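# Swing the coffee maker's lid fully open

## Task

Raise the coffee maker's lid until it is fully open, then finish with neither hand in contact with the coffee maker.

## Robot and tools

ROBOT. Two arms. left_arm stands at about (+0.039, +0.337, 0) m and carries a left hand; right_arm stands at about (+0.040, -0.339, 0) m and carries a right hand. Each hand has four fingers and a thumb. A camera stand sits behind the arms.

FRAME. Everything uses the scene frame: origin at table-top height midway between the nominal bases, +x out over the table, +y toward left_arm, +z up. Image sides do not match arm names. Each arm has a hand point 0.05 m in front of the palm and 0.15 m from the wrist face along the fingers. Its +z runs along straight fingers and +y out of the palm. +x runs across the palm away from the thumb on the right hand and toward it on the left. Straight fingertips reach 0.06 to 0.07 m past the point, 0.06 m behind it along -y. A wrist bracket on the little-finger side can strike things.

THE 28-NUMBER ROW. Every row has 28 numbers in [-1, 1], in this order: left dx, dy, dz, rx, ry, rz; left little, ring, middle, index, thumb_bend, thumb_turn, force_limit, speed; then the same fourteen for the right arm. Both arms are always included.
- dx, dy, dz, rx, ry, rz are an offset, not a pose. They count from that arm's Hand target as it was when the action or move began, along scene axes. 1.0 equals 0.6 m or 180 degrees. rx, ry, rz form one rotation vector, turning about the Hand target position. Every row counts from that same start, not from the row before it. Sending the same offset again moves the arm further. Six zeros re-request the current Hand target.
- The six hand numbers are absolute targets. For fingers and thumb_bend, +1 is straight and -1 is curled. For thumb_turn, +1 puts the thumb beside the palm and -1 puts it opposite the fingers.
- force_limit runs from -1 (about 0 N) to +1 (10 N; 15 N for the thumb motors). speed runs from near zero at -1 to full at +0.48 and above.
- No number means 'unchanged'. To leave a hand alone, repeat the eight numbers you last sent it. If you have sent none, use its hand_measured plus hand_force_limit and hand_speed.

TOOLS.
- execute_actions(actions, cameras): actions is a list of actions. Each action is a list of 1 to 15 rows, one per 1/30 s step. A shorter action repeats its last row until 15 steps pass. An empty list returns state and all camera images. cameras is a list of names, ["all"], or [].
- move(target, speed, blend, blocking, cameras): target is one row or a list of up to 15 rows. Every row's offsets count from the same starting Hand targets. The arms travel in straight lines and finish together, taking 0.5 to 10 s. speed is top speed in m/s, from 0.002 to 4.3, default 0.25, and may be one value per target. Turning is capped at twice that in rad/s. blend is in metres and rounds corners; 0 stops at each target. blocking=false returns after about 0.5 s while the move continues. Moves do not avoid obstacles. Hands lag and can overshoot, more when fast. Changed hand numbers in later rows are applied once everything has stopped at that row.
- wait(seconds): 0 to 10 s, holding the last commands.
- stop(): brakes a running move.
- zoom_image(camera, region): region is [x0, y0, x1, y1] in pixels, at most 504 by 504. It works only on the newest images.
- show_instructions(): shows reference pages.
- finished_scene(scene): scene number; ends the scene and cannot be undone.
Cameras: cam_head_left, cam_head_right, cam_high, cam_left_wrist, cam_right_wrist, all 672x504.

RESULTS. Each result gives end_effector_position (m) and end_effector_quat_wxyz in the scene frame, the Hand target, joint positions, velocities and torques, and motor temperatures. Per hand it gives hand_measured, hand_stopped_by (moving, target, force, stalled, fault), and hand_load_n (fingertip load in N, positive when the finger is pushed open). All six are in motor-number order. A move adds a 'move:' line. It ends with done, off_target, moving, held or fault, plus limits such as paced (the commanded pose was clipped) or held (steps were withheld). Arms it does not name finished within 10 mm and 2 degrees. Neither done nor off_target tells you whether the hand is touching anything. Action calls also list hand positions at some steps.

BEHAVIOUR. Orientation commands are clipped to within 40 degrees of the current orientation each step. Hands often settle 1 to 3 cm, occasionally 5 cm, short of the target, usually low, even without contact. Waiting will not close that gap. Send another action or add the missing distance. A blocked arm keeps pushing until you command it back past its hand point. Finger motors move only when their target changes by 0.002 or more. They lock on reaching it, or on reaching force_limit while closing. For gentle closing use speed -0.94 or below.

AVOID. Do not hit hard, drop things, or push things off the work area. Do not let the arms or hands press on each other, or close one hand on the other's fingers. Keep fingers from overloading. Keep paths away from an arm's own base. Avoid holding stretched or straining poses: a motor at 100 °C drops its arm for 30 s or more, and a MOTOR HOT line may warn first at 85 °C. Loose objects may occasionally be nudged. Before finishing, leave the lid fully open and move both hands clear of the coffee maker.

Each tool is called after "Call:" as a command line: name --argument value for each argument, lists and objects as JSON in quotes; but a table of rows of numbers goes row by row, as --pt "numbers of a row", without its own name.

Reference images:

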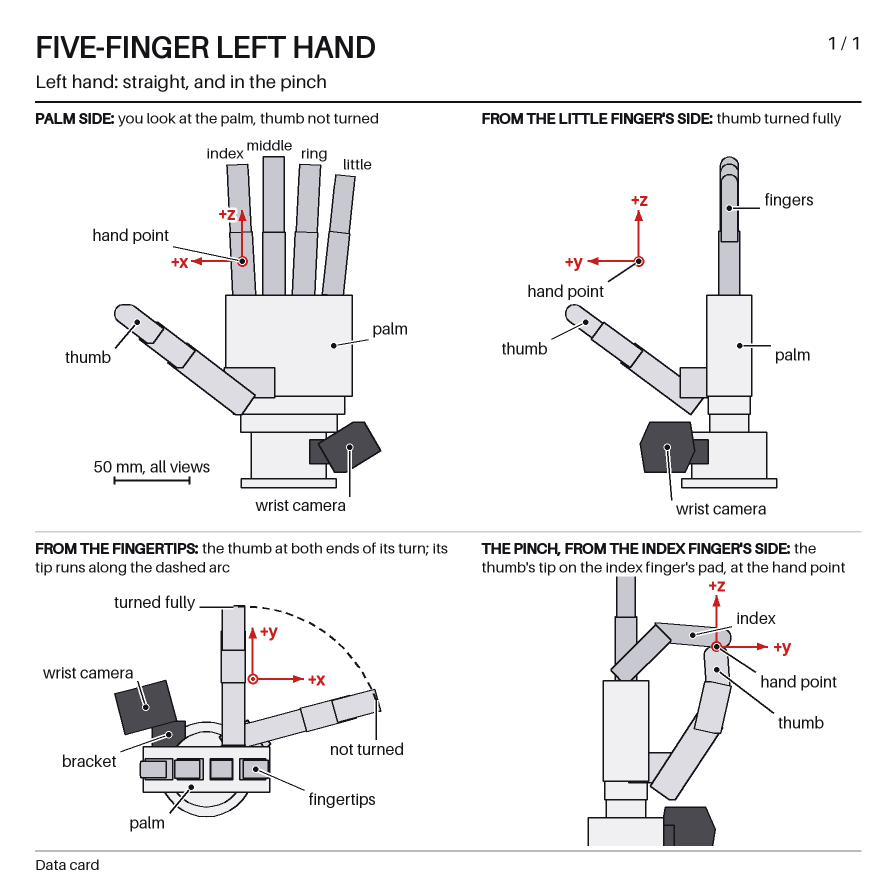

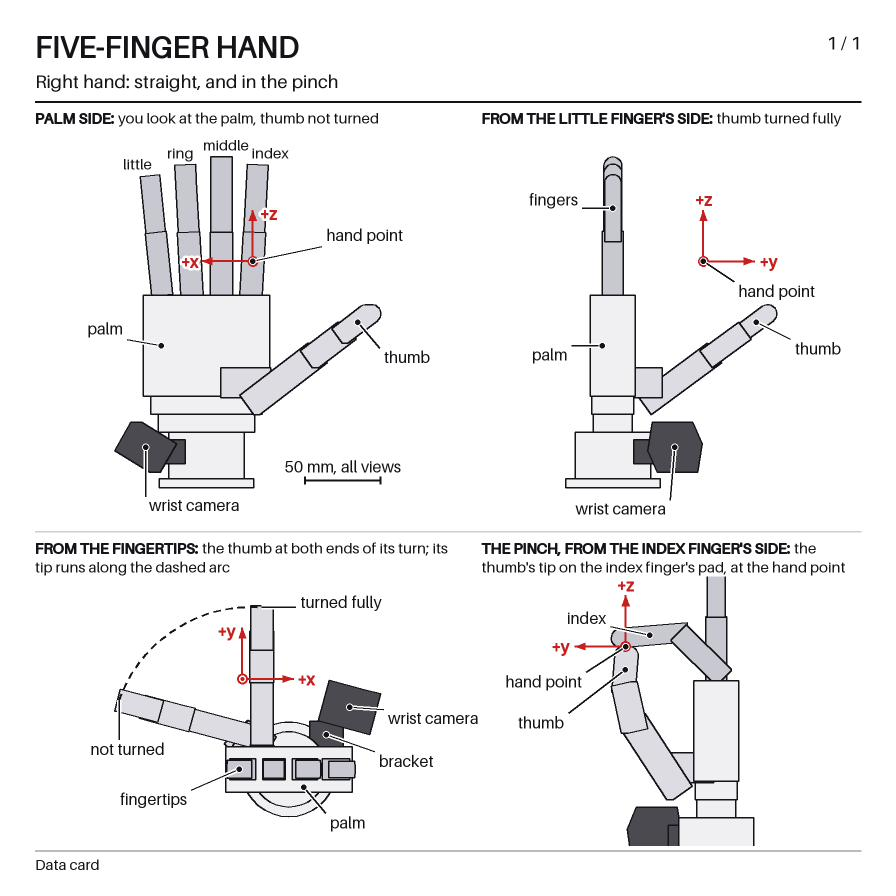

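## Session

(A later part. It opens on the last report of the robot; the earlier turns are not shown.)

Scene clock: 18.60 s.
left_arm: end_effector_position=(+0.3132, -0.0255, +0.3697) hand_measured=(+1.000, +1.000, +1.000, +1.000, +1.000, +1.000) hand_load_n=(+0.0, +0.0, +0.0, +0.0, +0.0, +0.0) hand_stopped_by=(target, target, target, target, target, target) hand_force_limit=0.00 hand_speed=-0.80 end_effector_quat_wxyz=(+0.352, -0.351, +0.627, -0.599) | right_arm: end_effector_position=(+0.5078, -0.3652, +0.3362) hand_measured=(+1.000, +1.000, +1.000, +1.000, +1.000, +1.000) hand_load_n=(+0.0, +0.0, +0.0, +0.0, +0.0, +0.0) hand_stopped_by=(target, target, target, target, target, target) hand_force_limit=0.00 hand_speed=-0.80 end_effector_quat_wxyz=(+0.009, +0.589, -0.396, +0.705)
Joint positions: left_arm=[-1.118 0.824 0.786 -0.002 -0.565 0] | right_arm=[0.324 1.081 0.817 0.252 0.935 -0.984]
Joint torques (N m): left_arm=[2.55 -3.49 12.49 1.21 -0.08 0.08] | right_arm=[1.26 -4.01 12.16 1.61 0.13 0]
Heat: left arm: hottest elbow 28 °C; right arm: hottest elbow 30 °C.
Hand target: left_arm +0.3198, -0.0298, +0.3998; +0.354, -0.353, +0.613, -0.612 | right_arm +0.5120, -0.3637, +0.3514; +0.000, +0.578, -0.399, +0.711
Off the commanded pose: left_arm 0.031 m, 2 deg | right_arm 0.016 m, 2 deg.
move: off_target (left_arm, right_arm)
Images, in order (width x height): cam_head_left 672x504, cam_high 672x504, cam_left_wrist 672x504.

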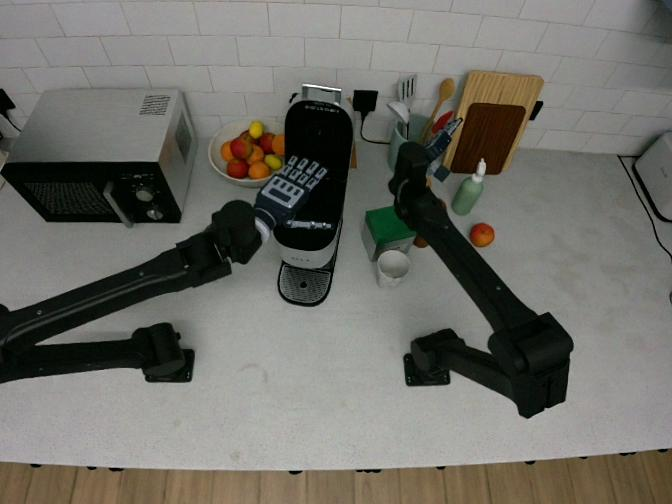

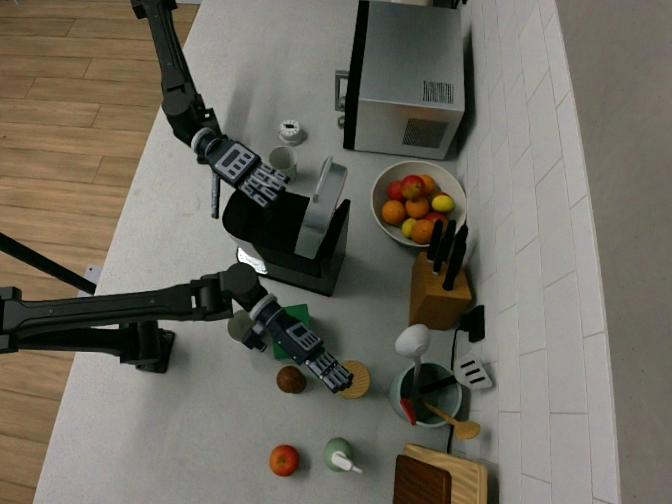

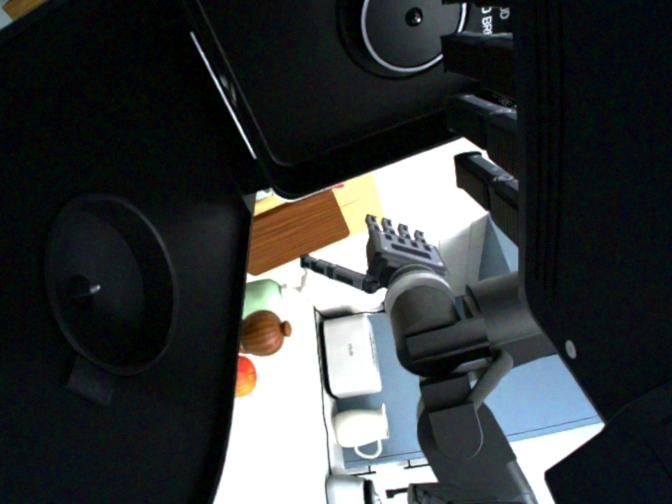

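Call:
move --target '[-0.18,0.05,0.1,0,0,0,1,1,1,1,1,1,0,-0.8,0,0,0,0,0,0,1,1,1,1,1,1,0,-0.8]' --speed 0.25 --cameras '["cam_head_left","cam_head_right","cam_high","cam_left_wrist"]'

Call:
zoom_image --camera "cam_head_left" --region '[240, 60, 400, 220]'

Call:
zoom_image --camera "cam_high" --region '[160, 100, 360, 300]'

Scene clock: 22.23 s.
left_arm: end_effector_position=(+0.2144, +0.0025, +0.4330) hand_measured=(+1.000, +1.000, +1.000, +1.000, +1.000, +1.000) hand_load_n=(+0.0, +0.0, +0.0, +0.0, +0.0, +0.0) hand_stopped_by=(target, target, target, target, target, target) hand_force_limit=0.00 hand_speed=-0.80 end_effector_quat_wxyz=(+0.361, -0.349, +0.624, -0.599) | right_arm: end_effector_position=(+0.5078, -0.3652, +0.3362) hand_measured=(+1.000, +1.000, +1.000, +1.000, +1.000, +1.000) hand_load_n=(+0.0, +0.0, +0.0, +0.0, +0.0, +0.0) hand_stopped_by=(target, target, target, target, target, target) hand_force_limit=0.00 hand_speed=-0.80 end_effector_quat_wxyz=(+0.009, +0.589, -0.396, +0.705)
Joint positions: left_arm=[-1.487 0.673 0.888 -0.253 -0.945 0] | right_arm=[0.324 1.081 0.817 0.252 0.935 -0.984]
Joint torques (N m): left_arm=[0.97 -1.44 11.92 1.17 -0.33 0.08] | right_arm=[1.61 -4.25 12.27 1.68 0.13 0]
Motor temperatures (°C): left_arm=[26 24 29 20 20 19] | right_arm=[27 26 30 23 21 19]
Heat: left arm: hottest elbow 29 °C; right arm: hottest elbow 30 °C.
Hand target: left_arm +0.2119, +0.0002, +0.4598; +0.354, -0.353, +0.613, -0.612 | right_arm +0.5120, -0.3637, +0.3514; +0.000, +0.578, -0.399, +0.711
Off the commanded pose: left_arm 0.027 m, 2 deg | right_arm 0.016 m, 2 deg.
move: off_target (left_arm, right_arm)
Images, in order (width x height): cam_head_left 672x504, cam_head_right 672x504, cam_high 672x504, cam_left_wrist 672x504.

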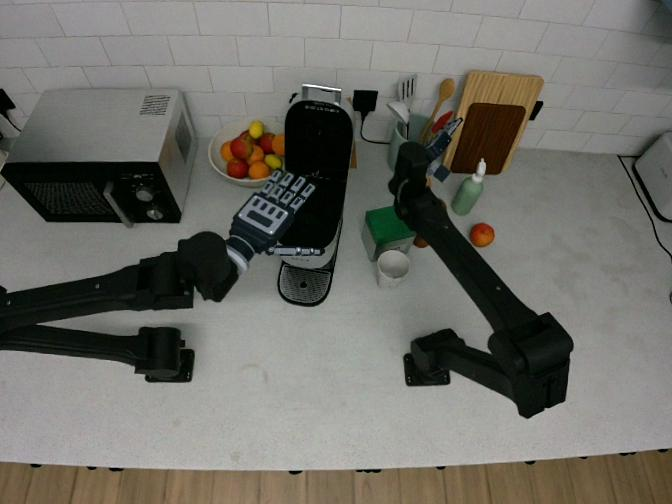

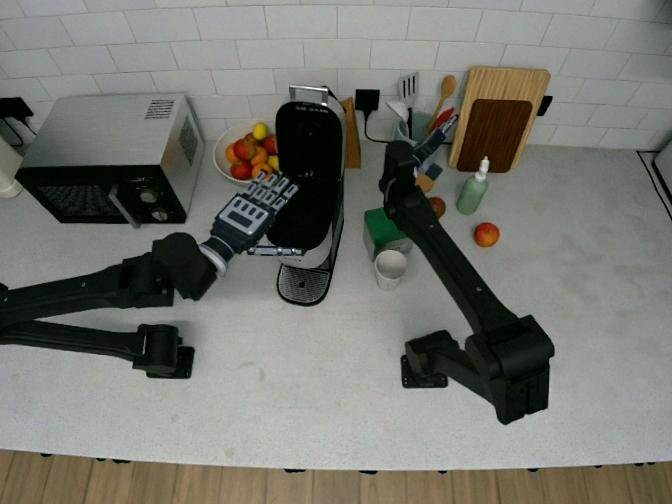

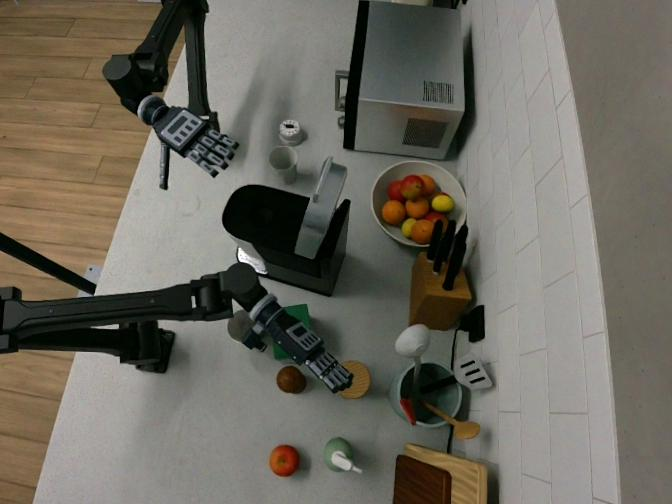

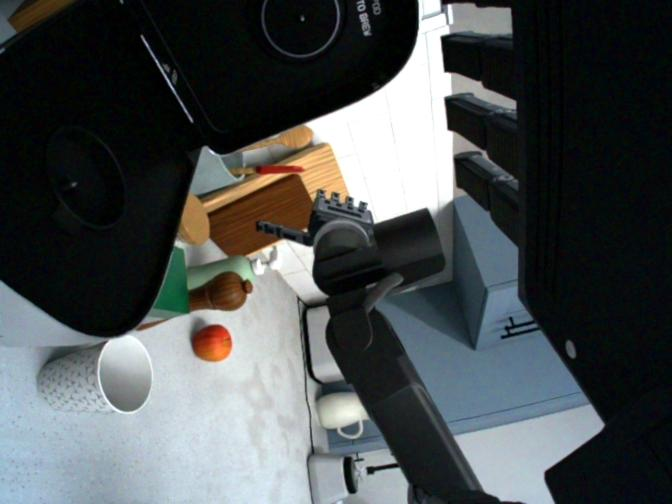

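Scaled by 3.150 from the camera's 672x504 image, which has a finer 960x720 frame.

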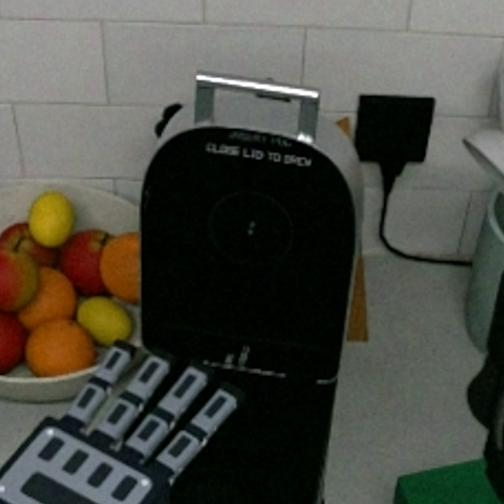

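Scaled by 2.520 from the camera's 672x504 image, which has a finer 960x720 frame.

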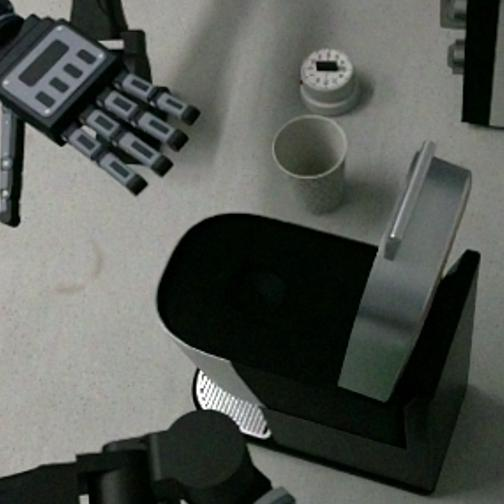

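Call:
finished_scene --scene 2

The scene is finished: the task was done.


## Next scene

The same job, from a new start.

Reference images:

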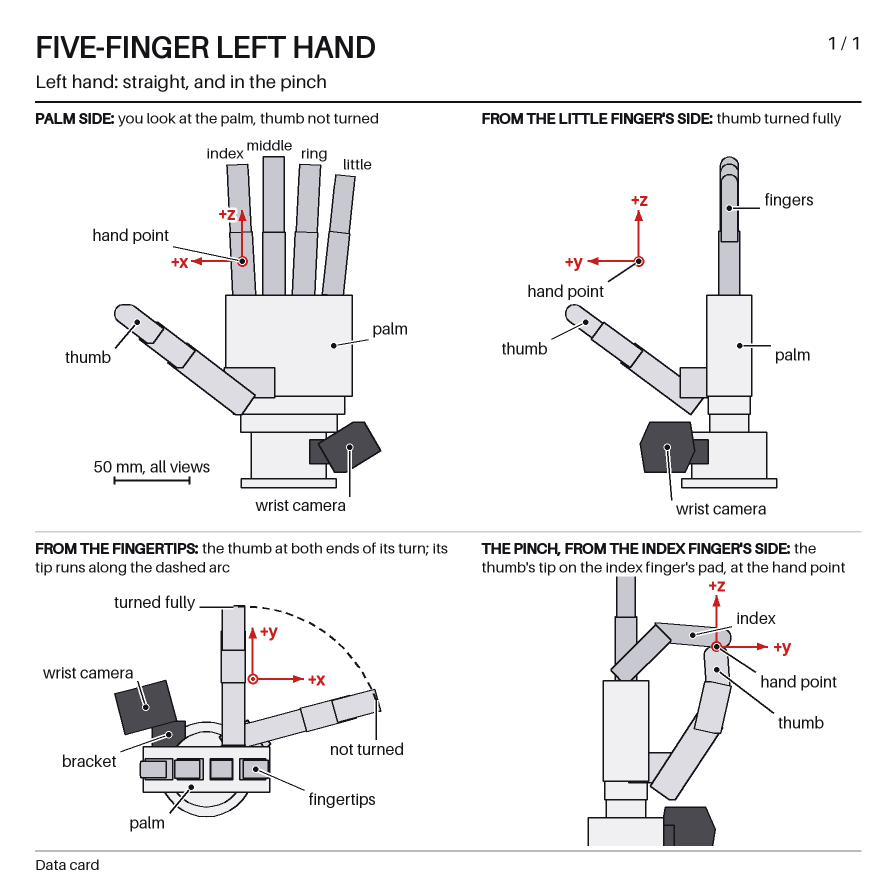

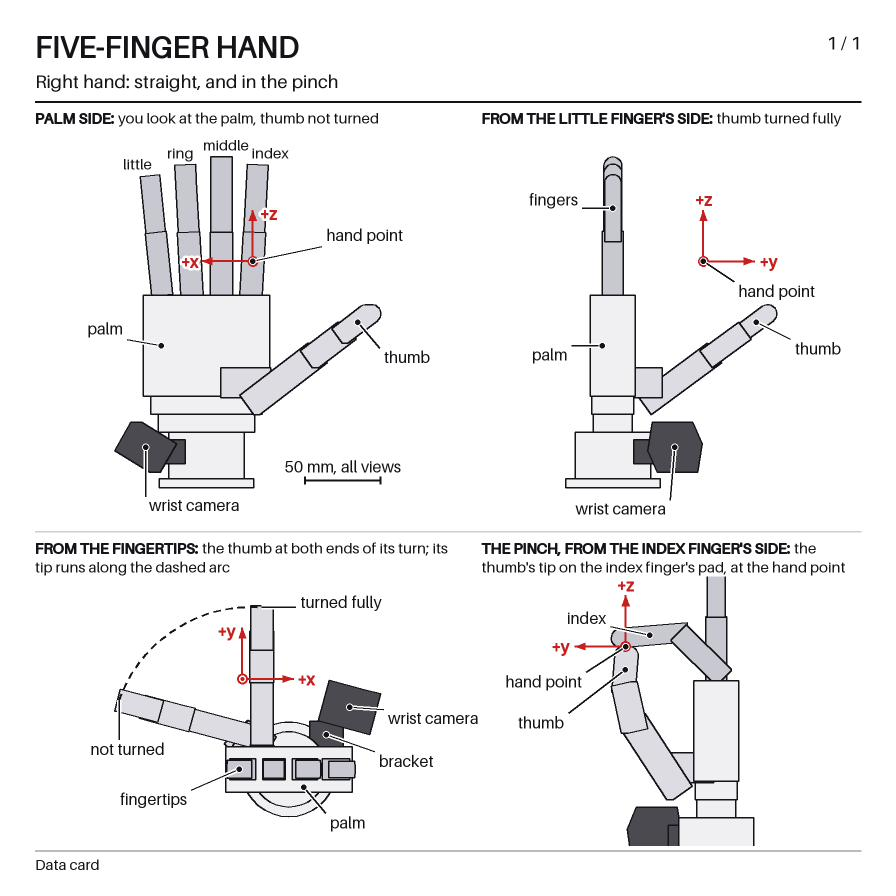

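Call:
execute_actions --actions '[]'

Call:
zoom_image --camera "cam_head_left" --region '[240, 120, 440, 320]'

Call:
zoom_image --camera "cam_head_right" --region '[240, 120, 440, 320]'

Call:
zoom_image --camera "cam_high" --region '[180, 150, 380, 350]'

Scene clock: 0.00 s.
left_arm: end_effector_position=(+0.1148, -0.0189, +0.2954) hand_measured=(+1.000, +1.000, +1.000, +1.000, +1.000, +1.000) hand_load_n=(+0.0, +0.0, +0.0, +0.0, +0.0, +0.0) hand_stopped_by=(target, target, target, target, target, target) hand_force_limit=0.00 hand_speed=-0.80 end_effector_quat_wxyz=(+0.089, +0.469, +0.878, -0.022) | right_arm: end_effector_position=(+0.3299, -0.4339, +0.1204) hand_measured=(+1.000, +1.000, +1.000, +1.000, +1.000, +1.000) hand_load_n=(+0.0, +0.0, +0.0, +0.0, +0.0, +0.0) hand_stopped_by=(target, target, target, target, target, target) hand_force_limit=0.00 hand_speed=-0.80 end_effector_quat_wxyz=(+0.016, +0.781, -0.622, +0.044)
Joint positions: left_arm=[-1.551 1.344 1.469 -1.566 -0.131 1.033] | right_arm=[-0.274 1.317 0.992 -1.178 0.063 -0.497]
Joint velocities: within noise
Joint torques (N m): no reading
Motor temperatures (°C): left_arm=[25 23 25 20 20 19] | right_arm=[27 26 25 23 21 19]
Heat: left arm: hottest waist 25 °C; right arm: hottest waist 27 °C.
Hand target: left_arm +0.1150, -0.0242, +0.3043; +0.096, +0.468, +0.878, -0.033 | right_arm +0.3389, -0.4364, +0.1277; +0.011, +0.781, -0.622, +0.055

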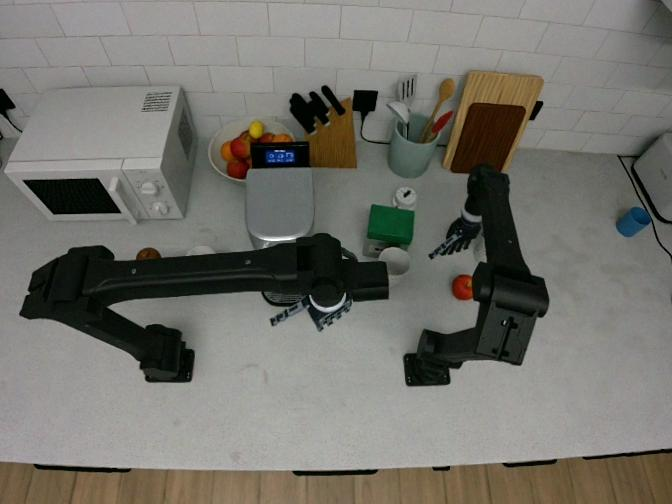

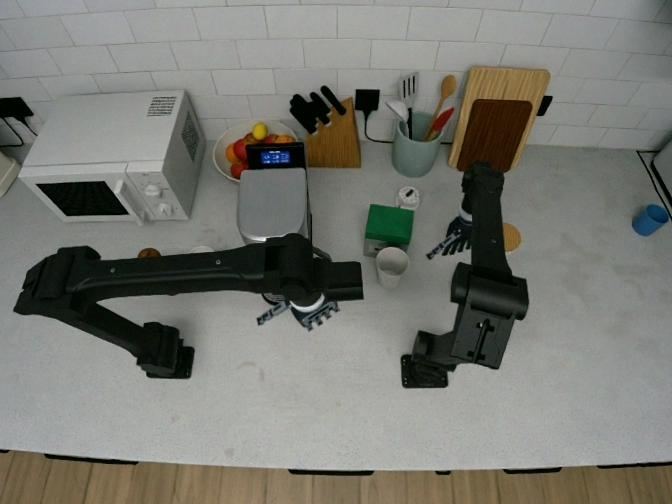

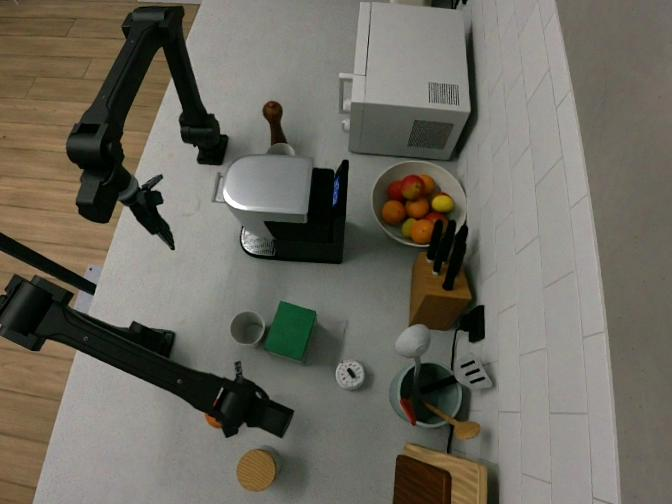

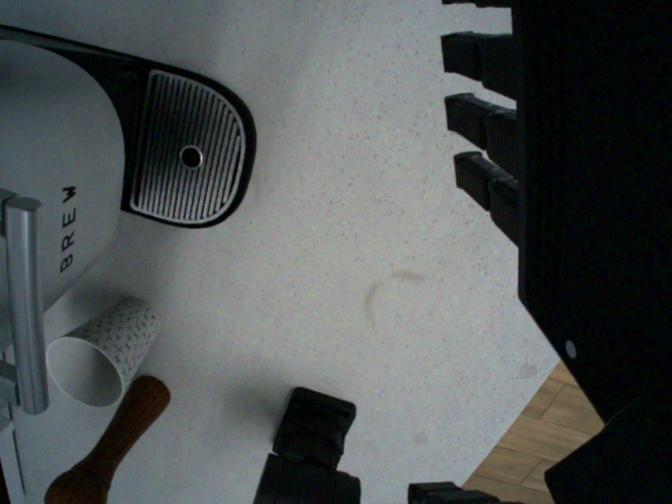

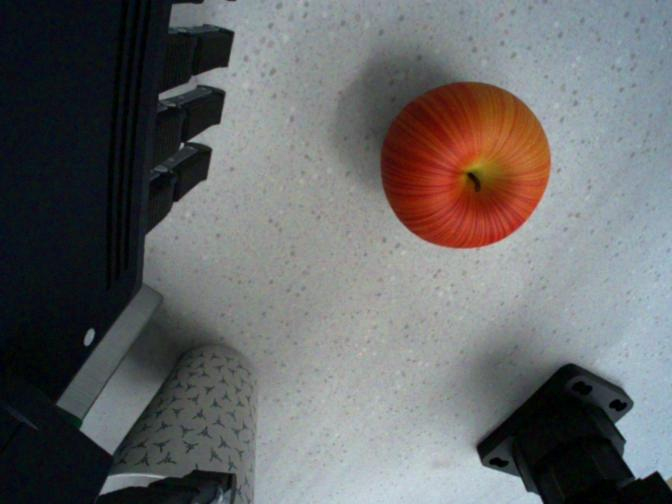

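Scaled by 2.520 from the camera's 672x504 image, which has a finer 960x720 frame.

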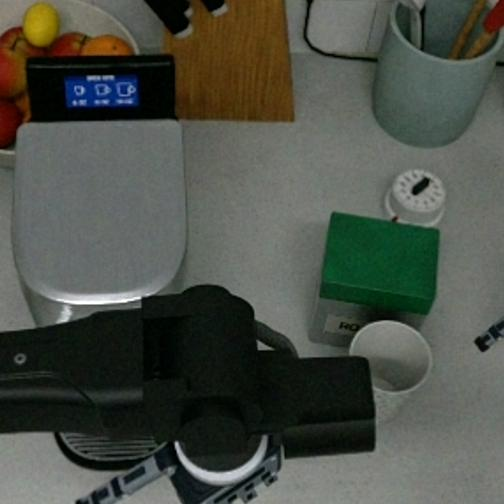

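Scaled by 2.520 from the camera's 672x504 image, which has a finer 960x720 frame.

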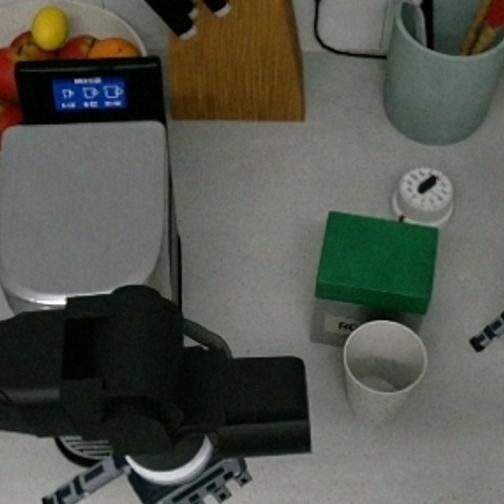

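Scaled by 2.520 from the camera's 672x504 image, which has a finer 960x720 frame.

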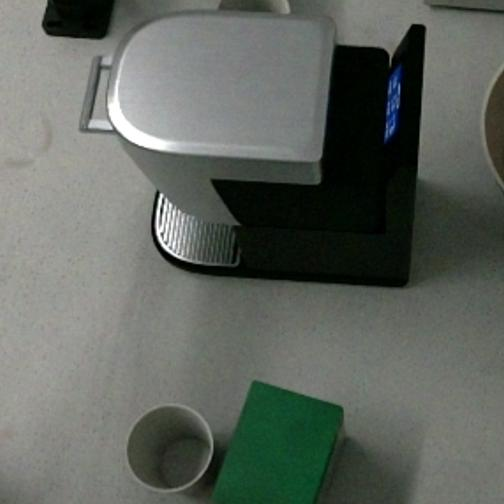

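Call:
move --target '[-0.0417,0.1237,-0.1155,-0.5438,0.108,0.3776,1,1,1,1,1,1,0,-0.8,0,0,0,0,0,0,1,1,1,1,1,1,0,-0.8]' --speed 0.4 --cameras '["all"]'

Call:
zoom_image --camera "cam_head_left" --region '[220, 200, 360, 340]'

Call:
zoom_image --camera "cam_head_right" --region '[200, 200, 340, 340]'

Call:
zoom_image --camera "cam_high" --region '[120, 120, 280, 280]'

Scene clock: 5.93 s.
left_arm: end_effector_position=(+0.0924, +0.0513, +0.2348) hand_measured=(+1.000, +1.000, +1.000, +1.000, +1.000, +1.000) hand_load_n=(+0.0, +0.0, +0.0, +0.0, +0.0, -0.5) hand_stopped_by=(target, target, target, target, target, target) hand_force_limit=0.00 hand_speed=-0.80 end_effector_quat_wxyz=(+0.268, -0.277, +0.652, -0.653) | right_arm: end_effector_position=(+0.3299, -0.4339, +0.1204) hand_measured=(+1.000, +1.000, +1.000, +1.000, +1.000, +1.000) hand_load_n=(+0.0, +0.0, +0.0, +0.0, -0.5, +0.0) hand_stopped_by=(target, target, target, target, target, target) hand_force_limit=0.00 hand_speed=-0.80 end_effector_quat_wxyz=(+0.016, +0.781, -0.622, +0.044)
Joint positions: left_arm=[-2.046 0.332 0.274 0.047 -1.243 -0.022] | right_arm=[-0.274 1.317 0.992 -1.178 0.063 -0.497]
Joint torques (N m): left_arm=[0.97 2.2 8.18 1.76 -0.29 0.19] | right_arm=[1.55 -6.3 10.7 0.1 0.14 0.02]
Heat: left arm: hottest waist 25 °C; right arm: hottest waist 27 °C.
Hand target: left_arm +0.0900, +0.0500, +0.2350; +0.271, -0.271, +0.653, -0.654 | right_arm +0.3389, -0.4364, +0.1277; +0.011, +0.781, -0.622, +0.055
Off the commanded pose: left_arm 0.003 m, 1 deg | right_arm 0.012 m, 1 deg.
move: off_target (right_arm)

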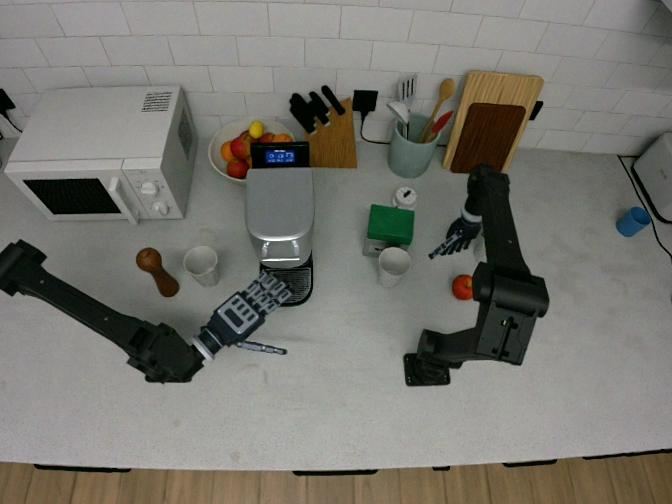

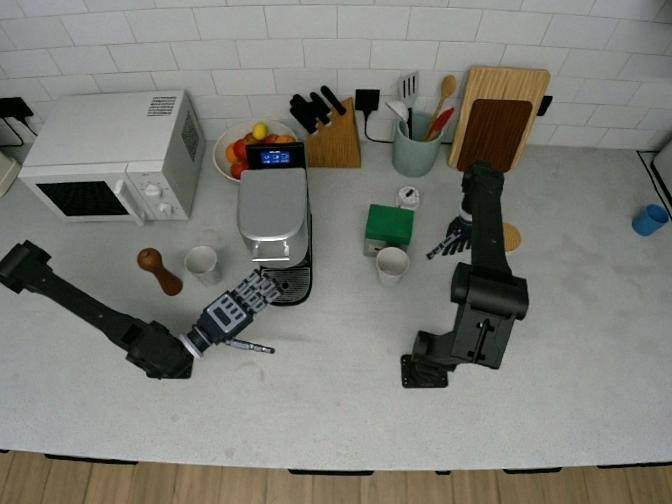

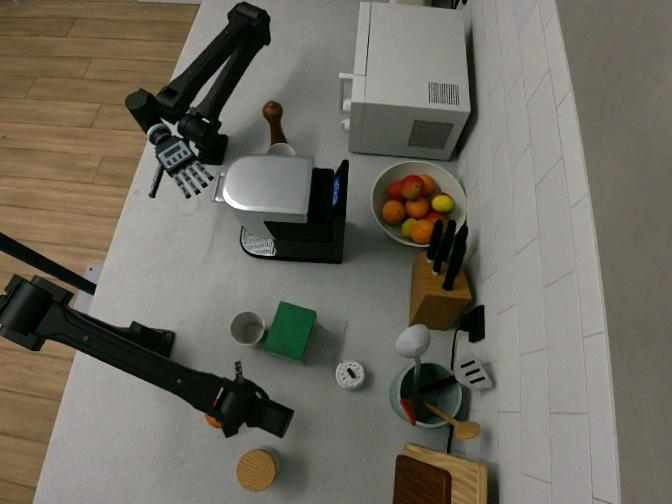

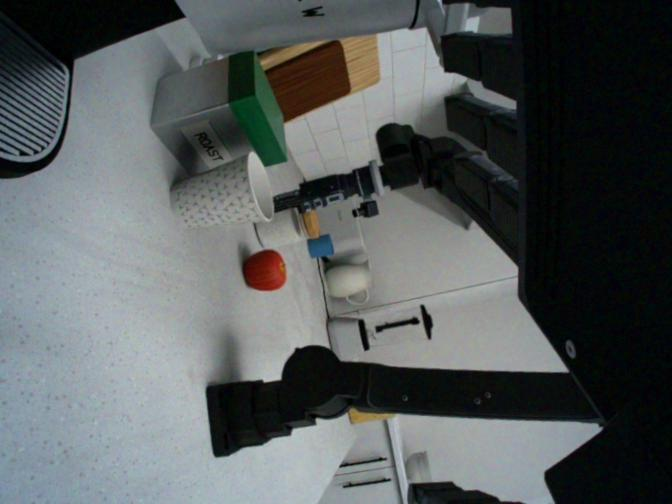

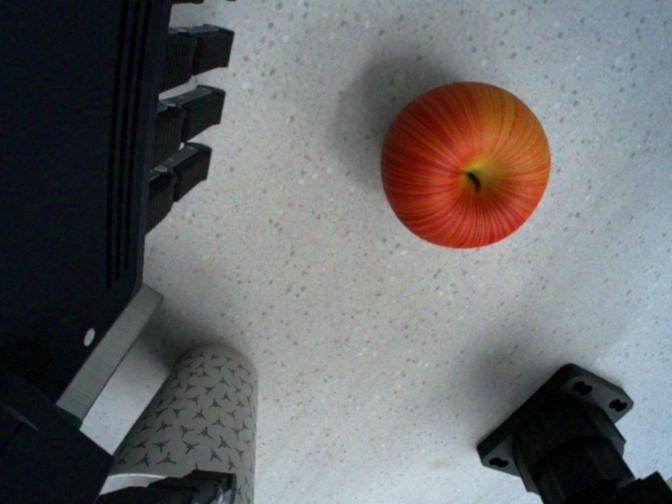

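Scaled by 3.600 from the camera's 672x504 image, which has a finer 960x720 frame.

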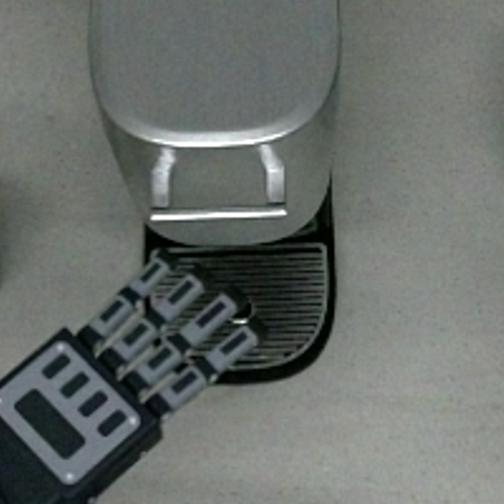

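Scaled by 3.600 from the camera's 672x504 image, which has a finer 960x720 frame.

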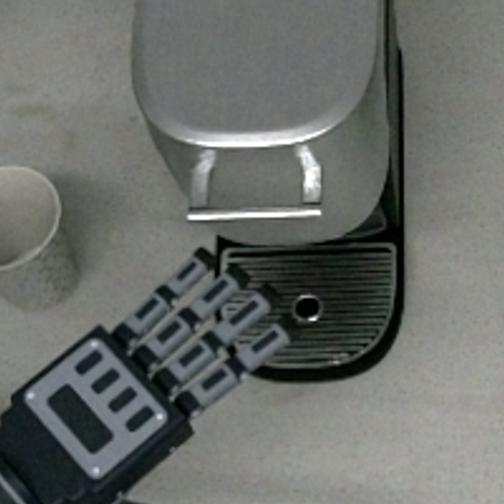

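Scaled by 3.150 from the camera's 672x504 image, which has a finer 960x720 frame.

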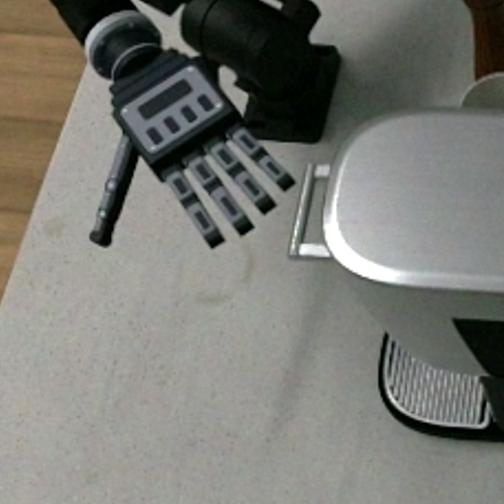

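Call:
move --pt "0.1117 -0.0383 -0.0167 0 0 0.0722 1 1 1 1 1 1 0 -0.8 0 0 0 0 0 0 1 1 1 1 1 1 0 -0.8" --pt "0.1133 -0.04 0.0083 0 0 0.0722 1 1 1 1 1 1 0 -0.8 0 0 0 0 0 0 1 1 1 1 1 1 0 -0.8" --pt "0.125 -0.0367 0.125 0 0 0.0722 1 1 1 1 1 1 0 -0.8 0 0 0 0 0 0 1 1 1 1 1 1 0 -0.8" --speed '[0.13,0.08,0.07]' --blend '[0.005,0.005,0]' --cameras '["cam_head_left","cam_high"]'

Call:
zoom_image --camera "cam_head_left" --region '[230, 190, 350, 310]'

Call:
zoom_image --camera "cam_high" --region '[160, 120, 280, 240]'

Scene clock: 9.53 s.
left_arm: end_effector_position=(+0.1620, +0.0324, +0.2796) hand_measured=(+1.000, +1.000, +1.000, +1.000, +1.000, +1.000) hand_load_n=(-0.5, +0.0, +0.0, -0.5, +0.0, +0.0) hand_stopped_by=(target, target, target, target, target, target) hand_force_limit=0.00 hand_speed=-0.80 end_effector_quat_wxyz=(+0.349, -0.333, +0.631, -0.607) | right_arm: end_effector_position=(+0.3299, -0.4339, +0.1204) hand_measured=(+1.000, +1.000, +1.000, +1.000, +1.000, +1.000) hand_load_n=(+0.0, +0.0, +0.0, +0.0, +0.0, +0.0) hand_stopped_by=(target, target, target, target, target, target) hand_force_limit=0.00 hand_speed=-0.80 end_effector_quat_wxyz=(+0.016, +0.781, -0.622, +0.044)
Joint positions: left_arm=[-1.73 0.508 0.439 0.026 -1.142 -0.003] | right_arm=[-0.274 1.317 0.992 -1.178 0.063 -0.497]
Joint torques (N m): left_arm=[2.67 -0.21 12.22 1.03 0.01 0.15] | right_arm=[1.55 -6.24 10.67 0.13 0.16 0.03]
Heat: left arm: hottest elbow 26 °C; right arm: hottest waist 27 °C.
Hand target: left_arm +0.1649, +0.0280, +0.3100; +0.343, -0.343, +0.618, -0.619 | right_arm +0.3389, -0.4364, +0.1277; +0.011, +0.781, -0.622, +0.055
Off the commanded pose: left_arm 0.031 m, 2 deg | right_arm 0.012 m, 1 deg.
move: off_target (left_arm, right_arm)
Images, in order (width x height): cam_head_left 672x504, cam_high 672x504.

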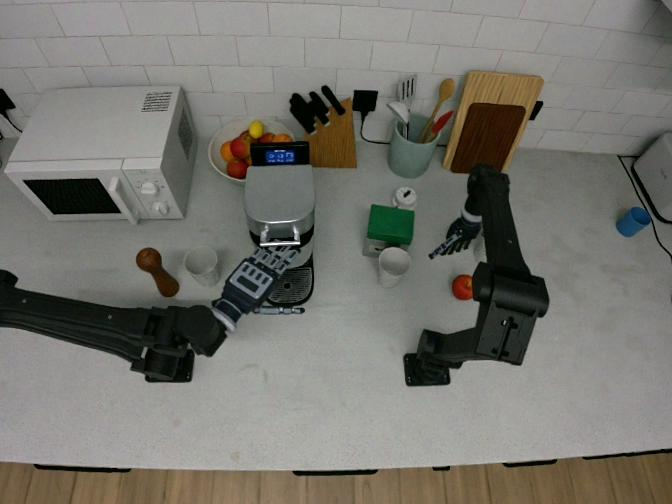

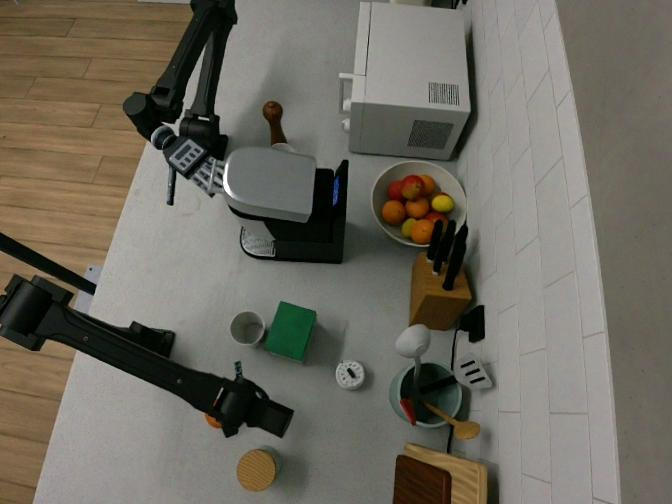

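Scaled by 4.200 from the camera's 672x504 image, which has a finer 960x720 frame.

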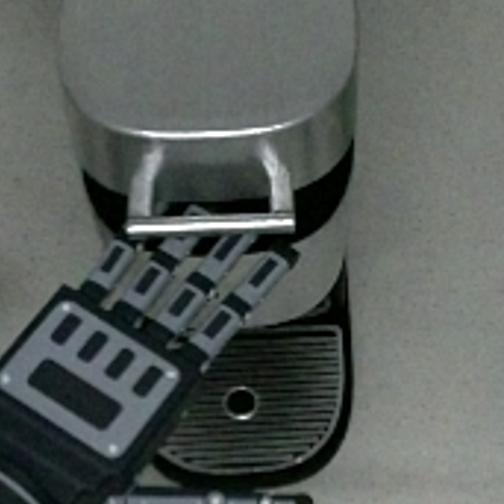

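Scaled by 4.200 from the camera's 672x504 image, which has a finer 960x720 frame.

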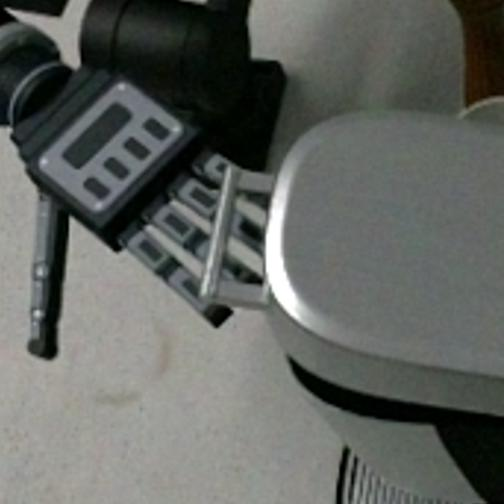

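Call:
move --pt "0.0402 0.0017 0.1142 0 0 0 1 1 1 1 1 1 0 -0.8 0 0 0 0 0 0 1 1 1 1 1 1 0 -0.8" --pt "0.1252 0.005 0.2183 0 0 0 1 1 1 1 1 1 0 -0.8 0 0 0 0 0 0 1 1 1 1 1 1 0 -0.8" --speed '[0.1,0.06]' --blend '[0.01,0]' --cameras '["cam_head_left","cam_high","cam_left_wrist"]'

Call:
zoom_image --camera "cam_head_left" --region '[210, 60, 370, 220]'

Call:
zoom_image --camera "cam_high" --region '[160, 80, 360, 280]'

Scene clock: 12.47 s.
left_arm: end_effector_position=(+0.2366, +0.0306, +0.4130) hand_measured=(+1.000, +1.000, +1.000, +1.000, +1.000, +1.000) hand_load_n=(+0.0, +0.0, +0.0, +0.0, +0.0, +0.0) hand_stopped_by=(target, target, target, target, target, target) hand_force_limit=0.00 hand_speed=-0.80 end_effector_quat_wxyz=(+0.343, -0.339, +0.631, -0.608) | right_arm: end_effector_position=(+0.3299, -0.4339, +0.1204) hand_measured=(+1.000, +1.000, +1.000, +1.000, +1.000, +1.000) hand_load_n=(+0.0, +0.0, +0.0, +0.0, +0.0, +0.0) hand_stopped_by=(target, target, target, target, target, target) hand_force_limit=0.00 hand_speed=-0.80 end_effector_quat_wxyz=(+0.016, +0.781, -0.622, +0.044)
Joint positions: left_arm=[-1.314 0.572 0.806 -0.269 -0.726 -0.002] | right_arm=[-0.274 1.317 0.992 -1.178 0.063 -0.497]
Joint torques (N m): left_arm=[2.61 -0.32 12.1 1.13 -0.04 0.11] | right_arm=[1.14 -6.12 10.61 0.08 0.17 0.04]
Heat: left arm: hottest elbow 27 °C; right arm: hottest waist 27 °C.
Hand target: left_arm +0.2401, +0.0310, +0.4410; +0.343, -0.343, +0.618, -0.619 | right_arm +0.3389, -0.4364, +0.1277; +0.011, +0.781, -0.622, +0.055
Off the commanded pose: left_arm 0.028 m, 2 deg | right_arm 0.012 m, 1 deg.
move: off_target (left_arm, right_arm)
Images, in order (width x height): cam_head_left 672x504, cam_high 672x504, cam_left_wrist 672x504.

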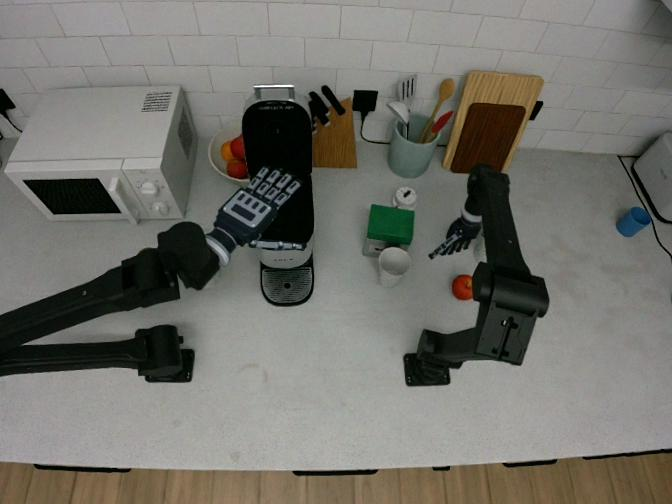

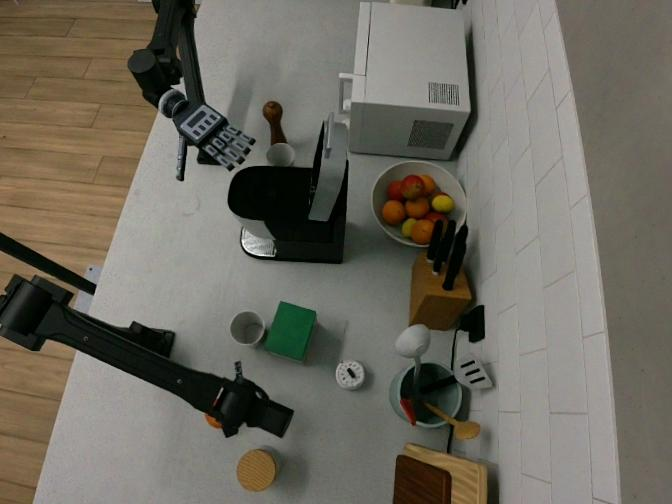

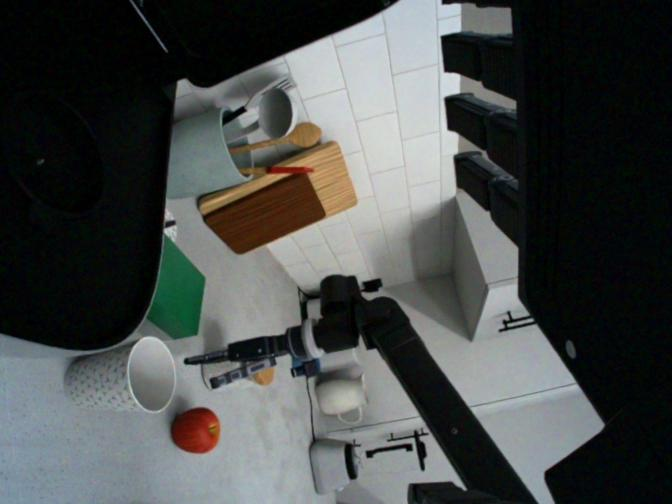

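Scaled by 3.150 from the camera's 672x504 image, which has a finer 960x720 frame.

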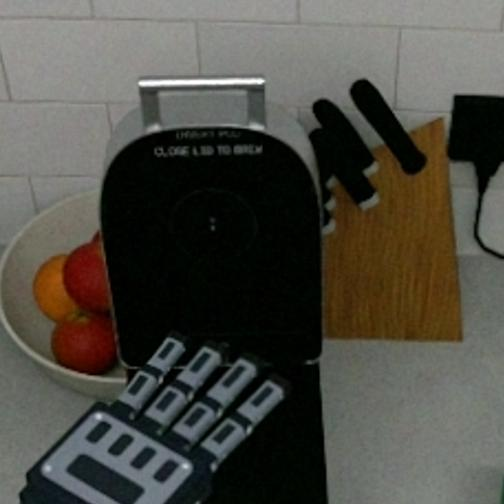

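Scaled by 2.520 from the camera's 672x504 image, which has a finer 960x720 frame.

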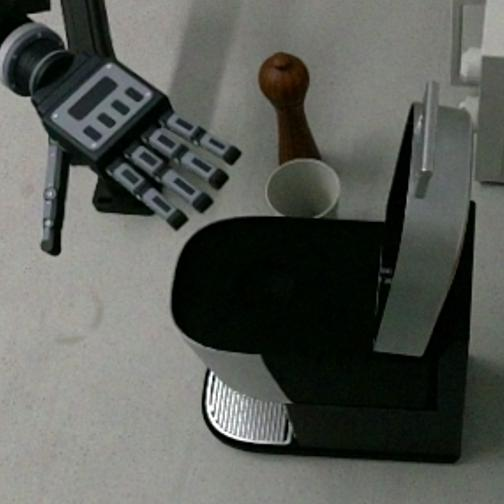

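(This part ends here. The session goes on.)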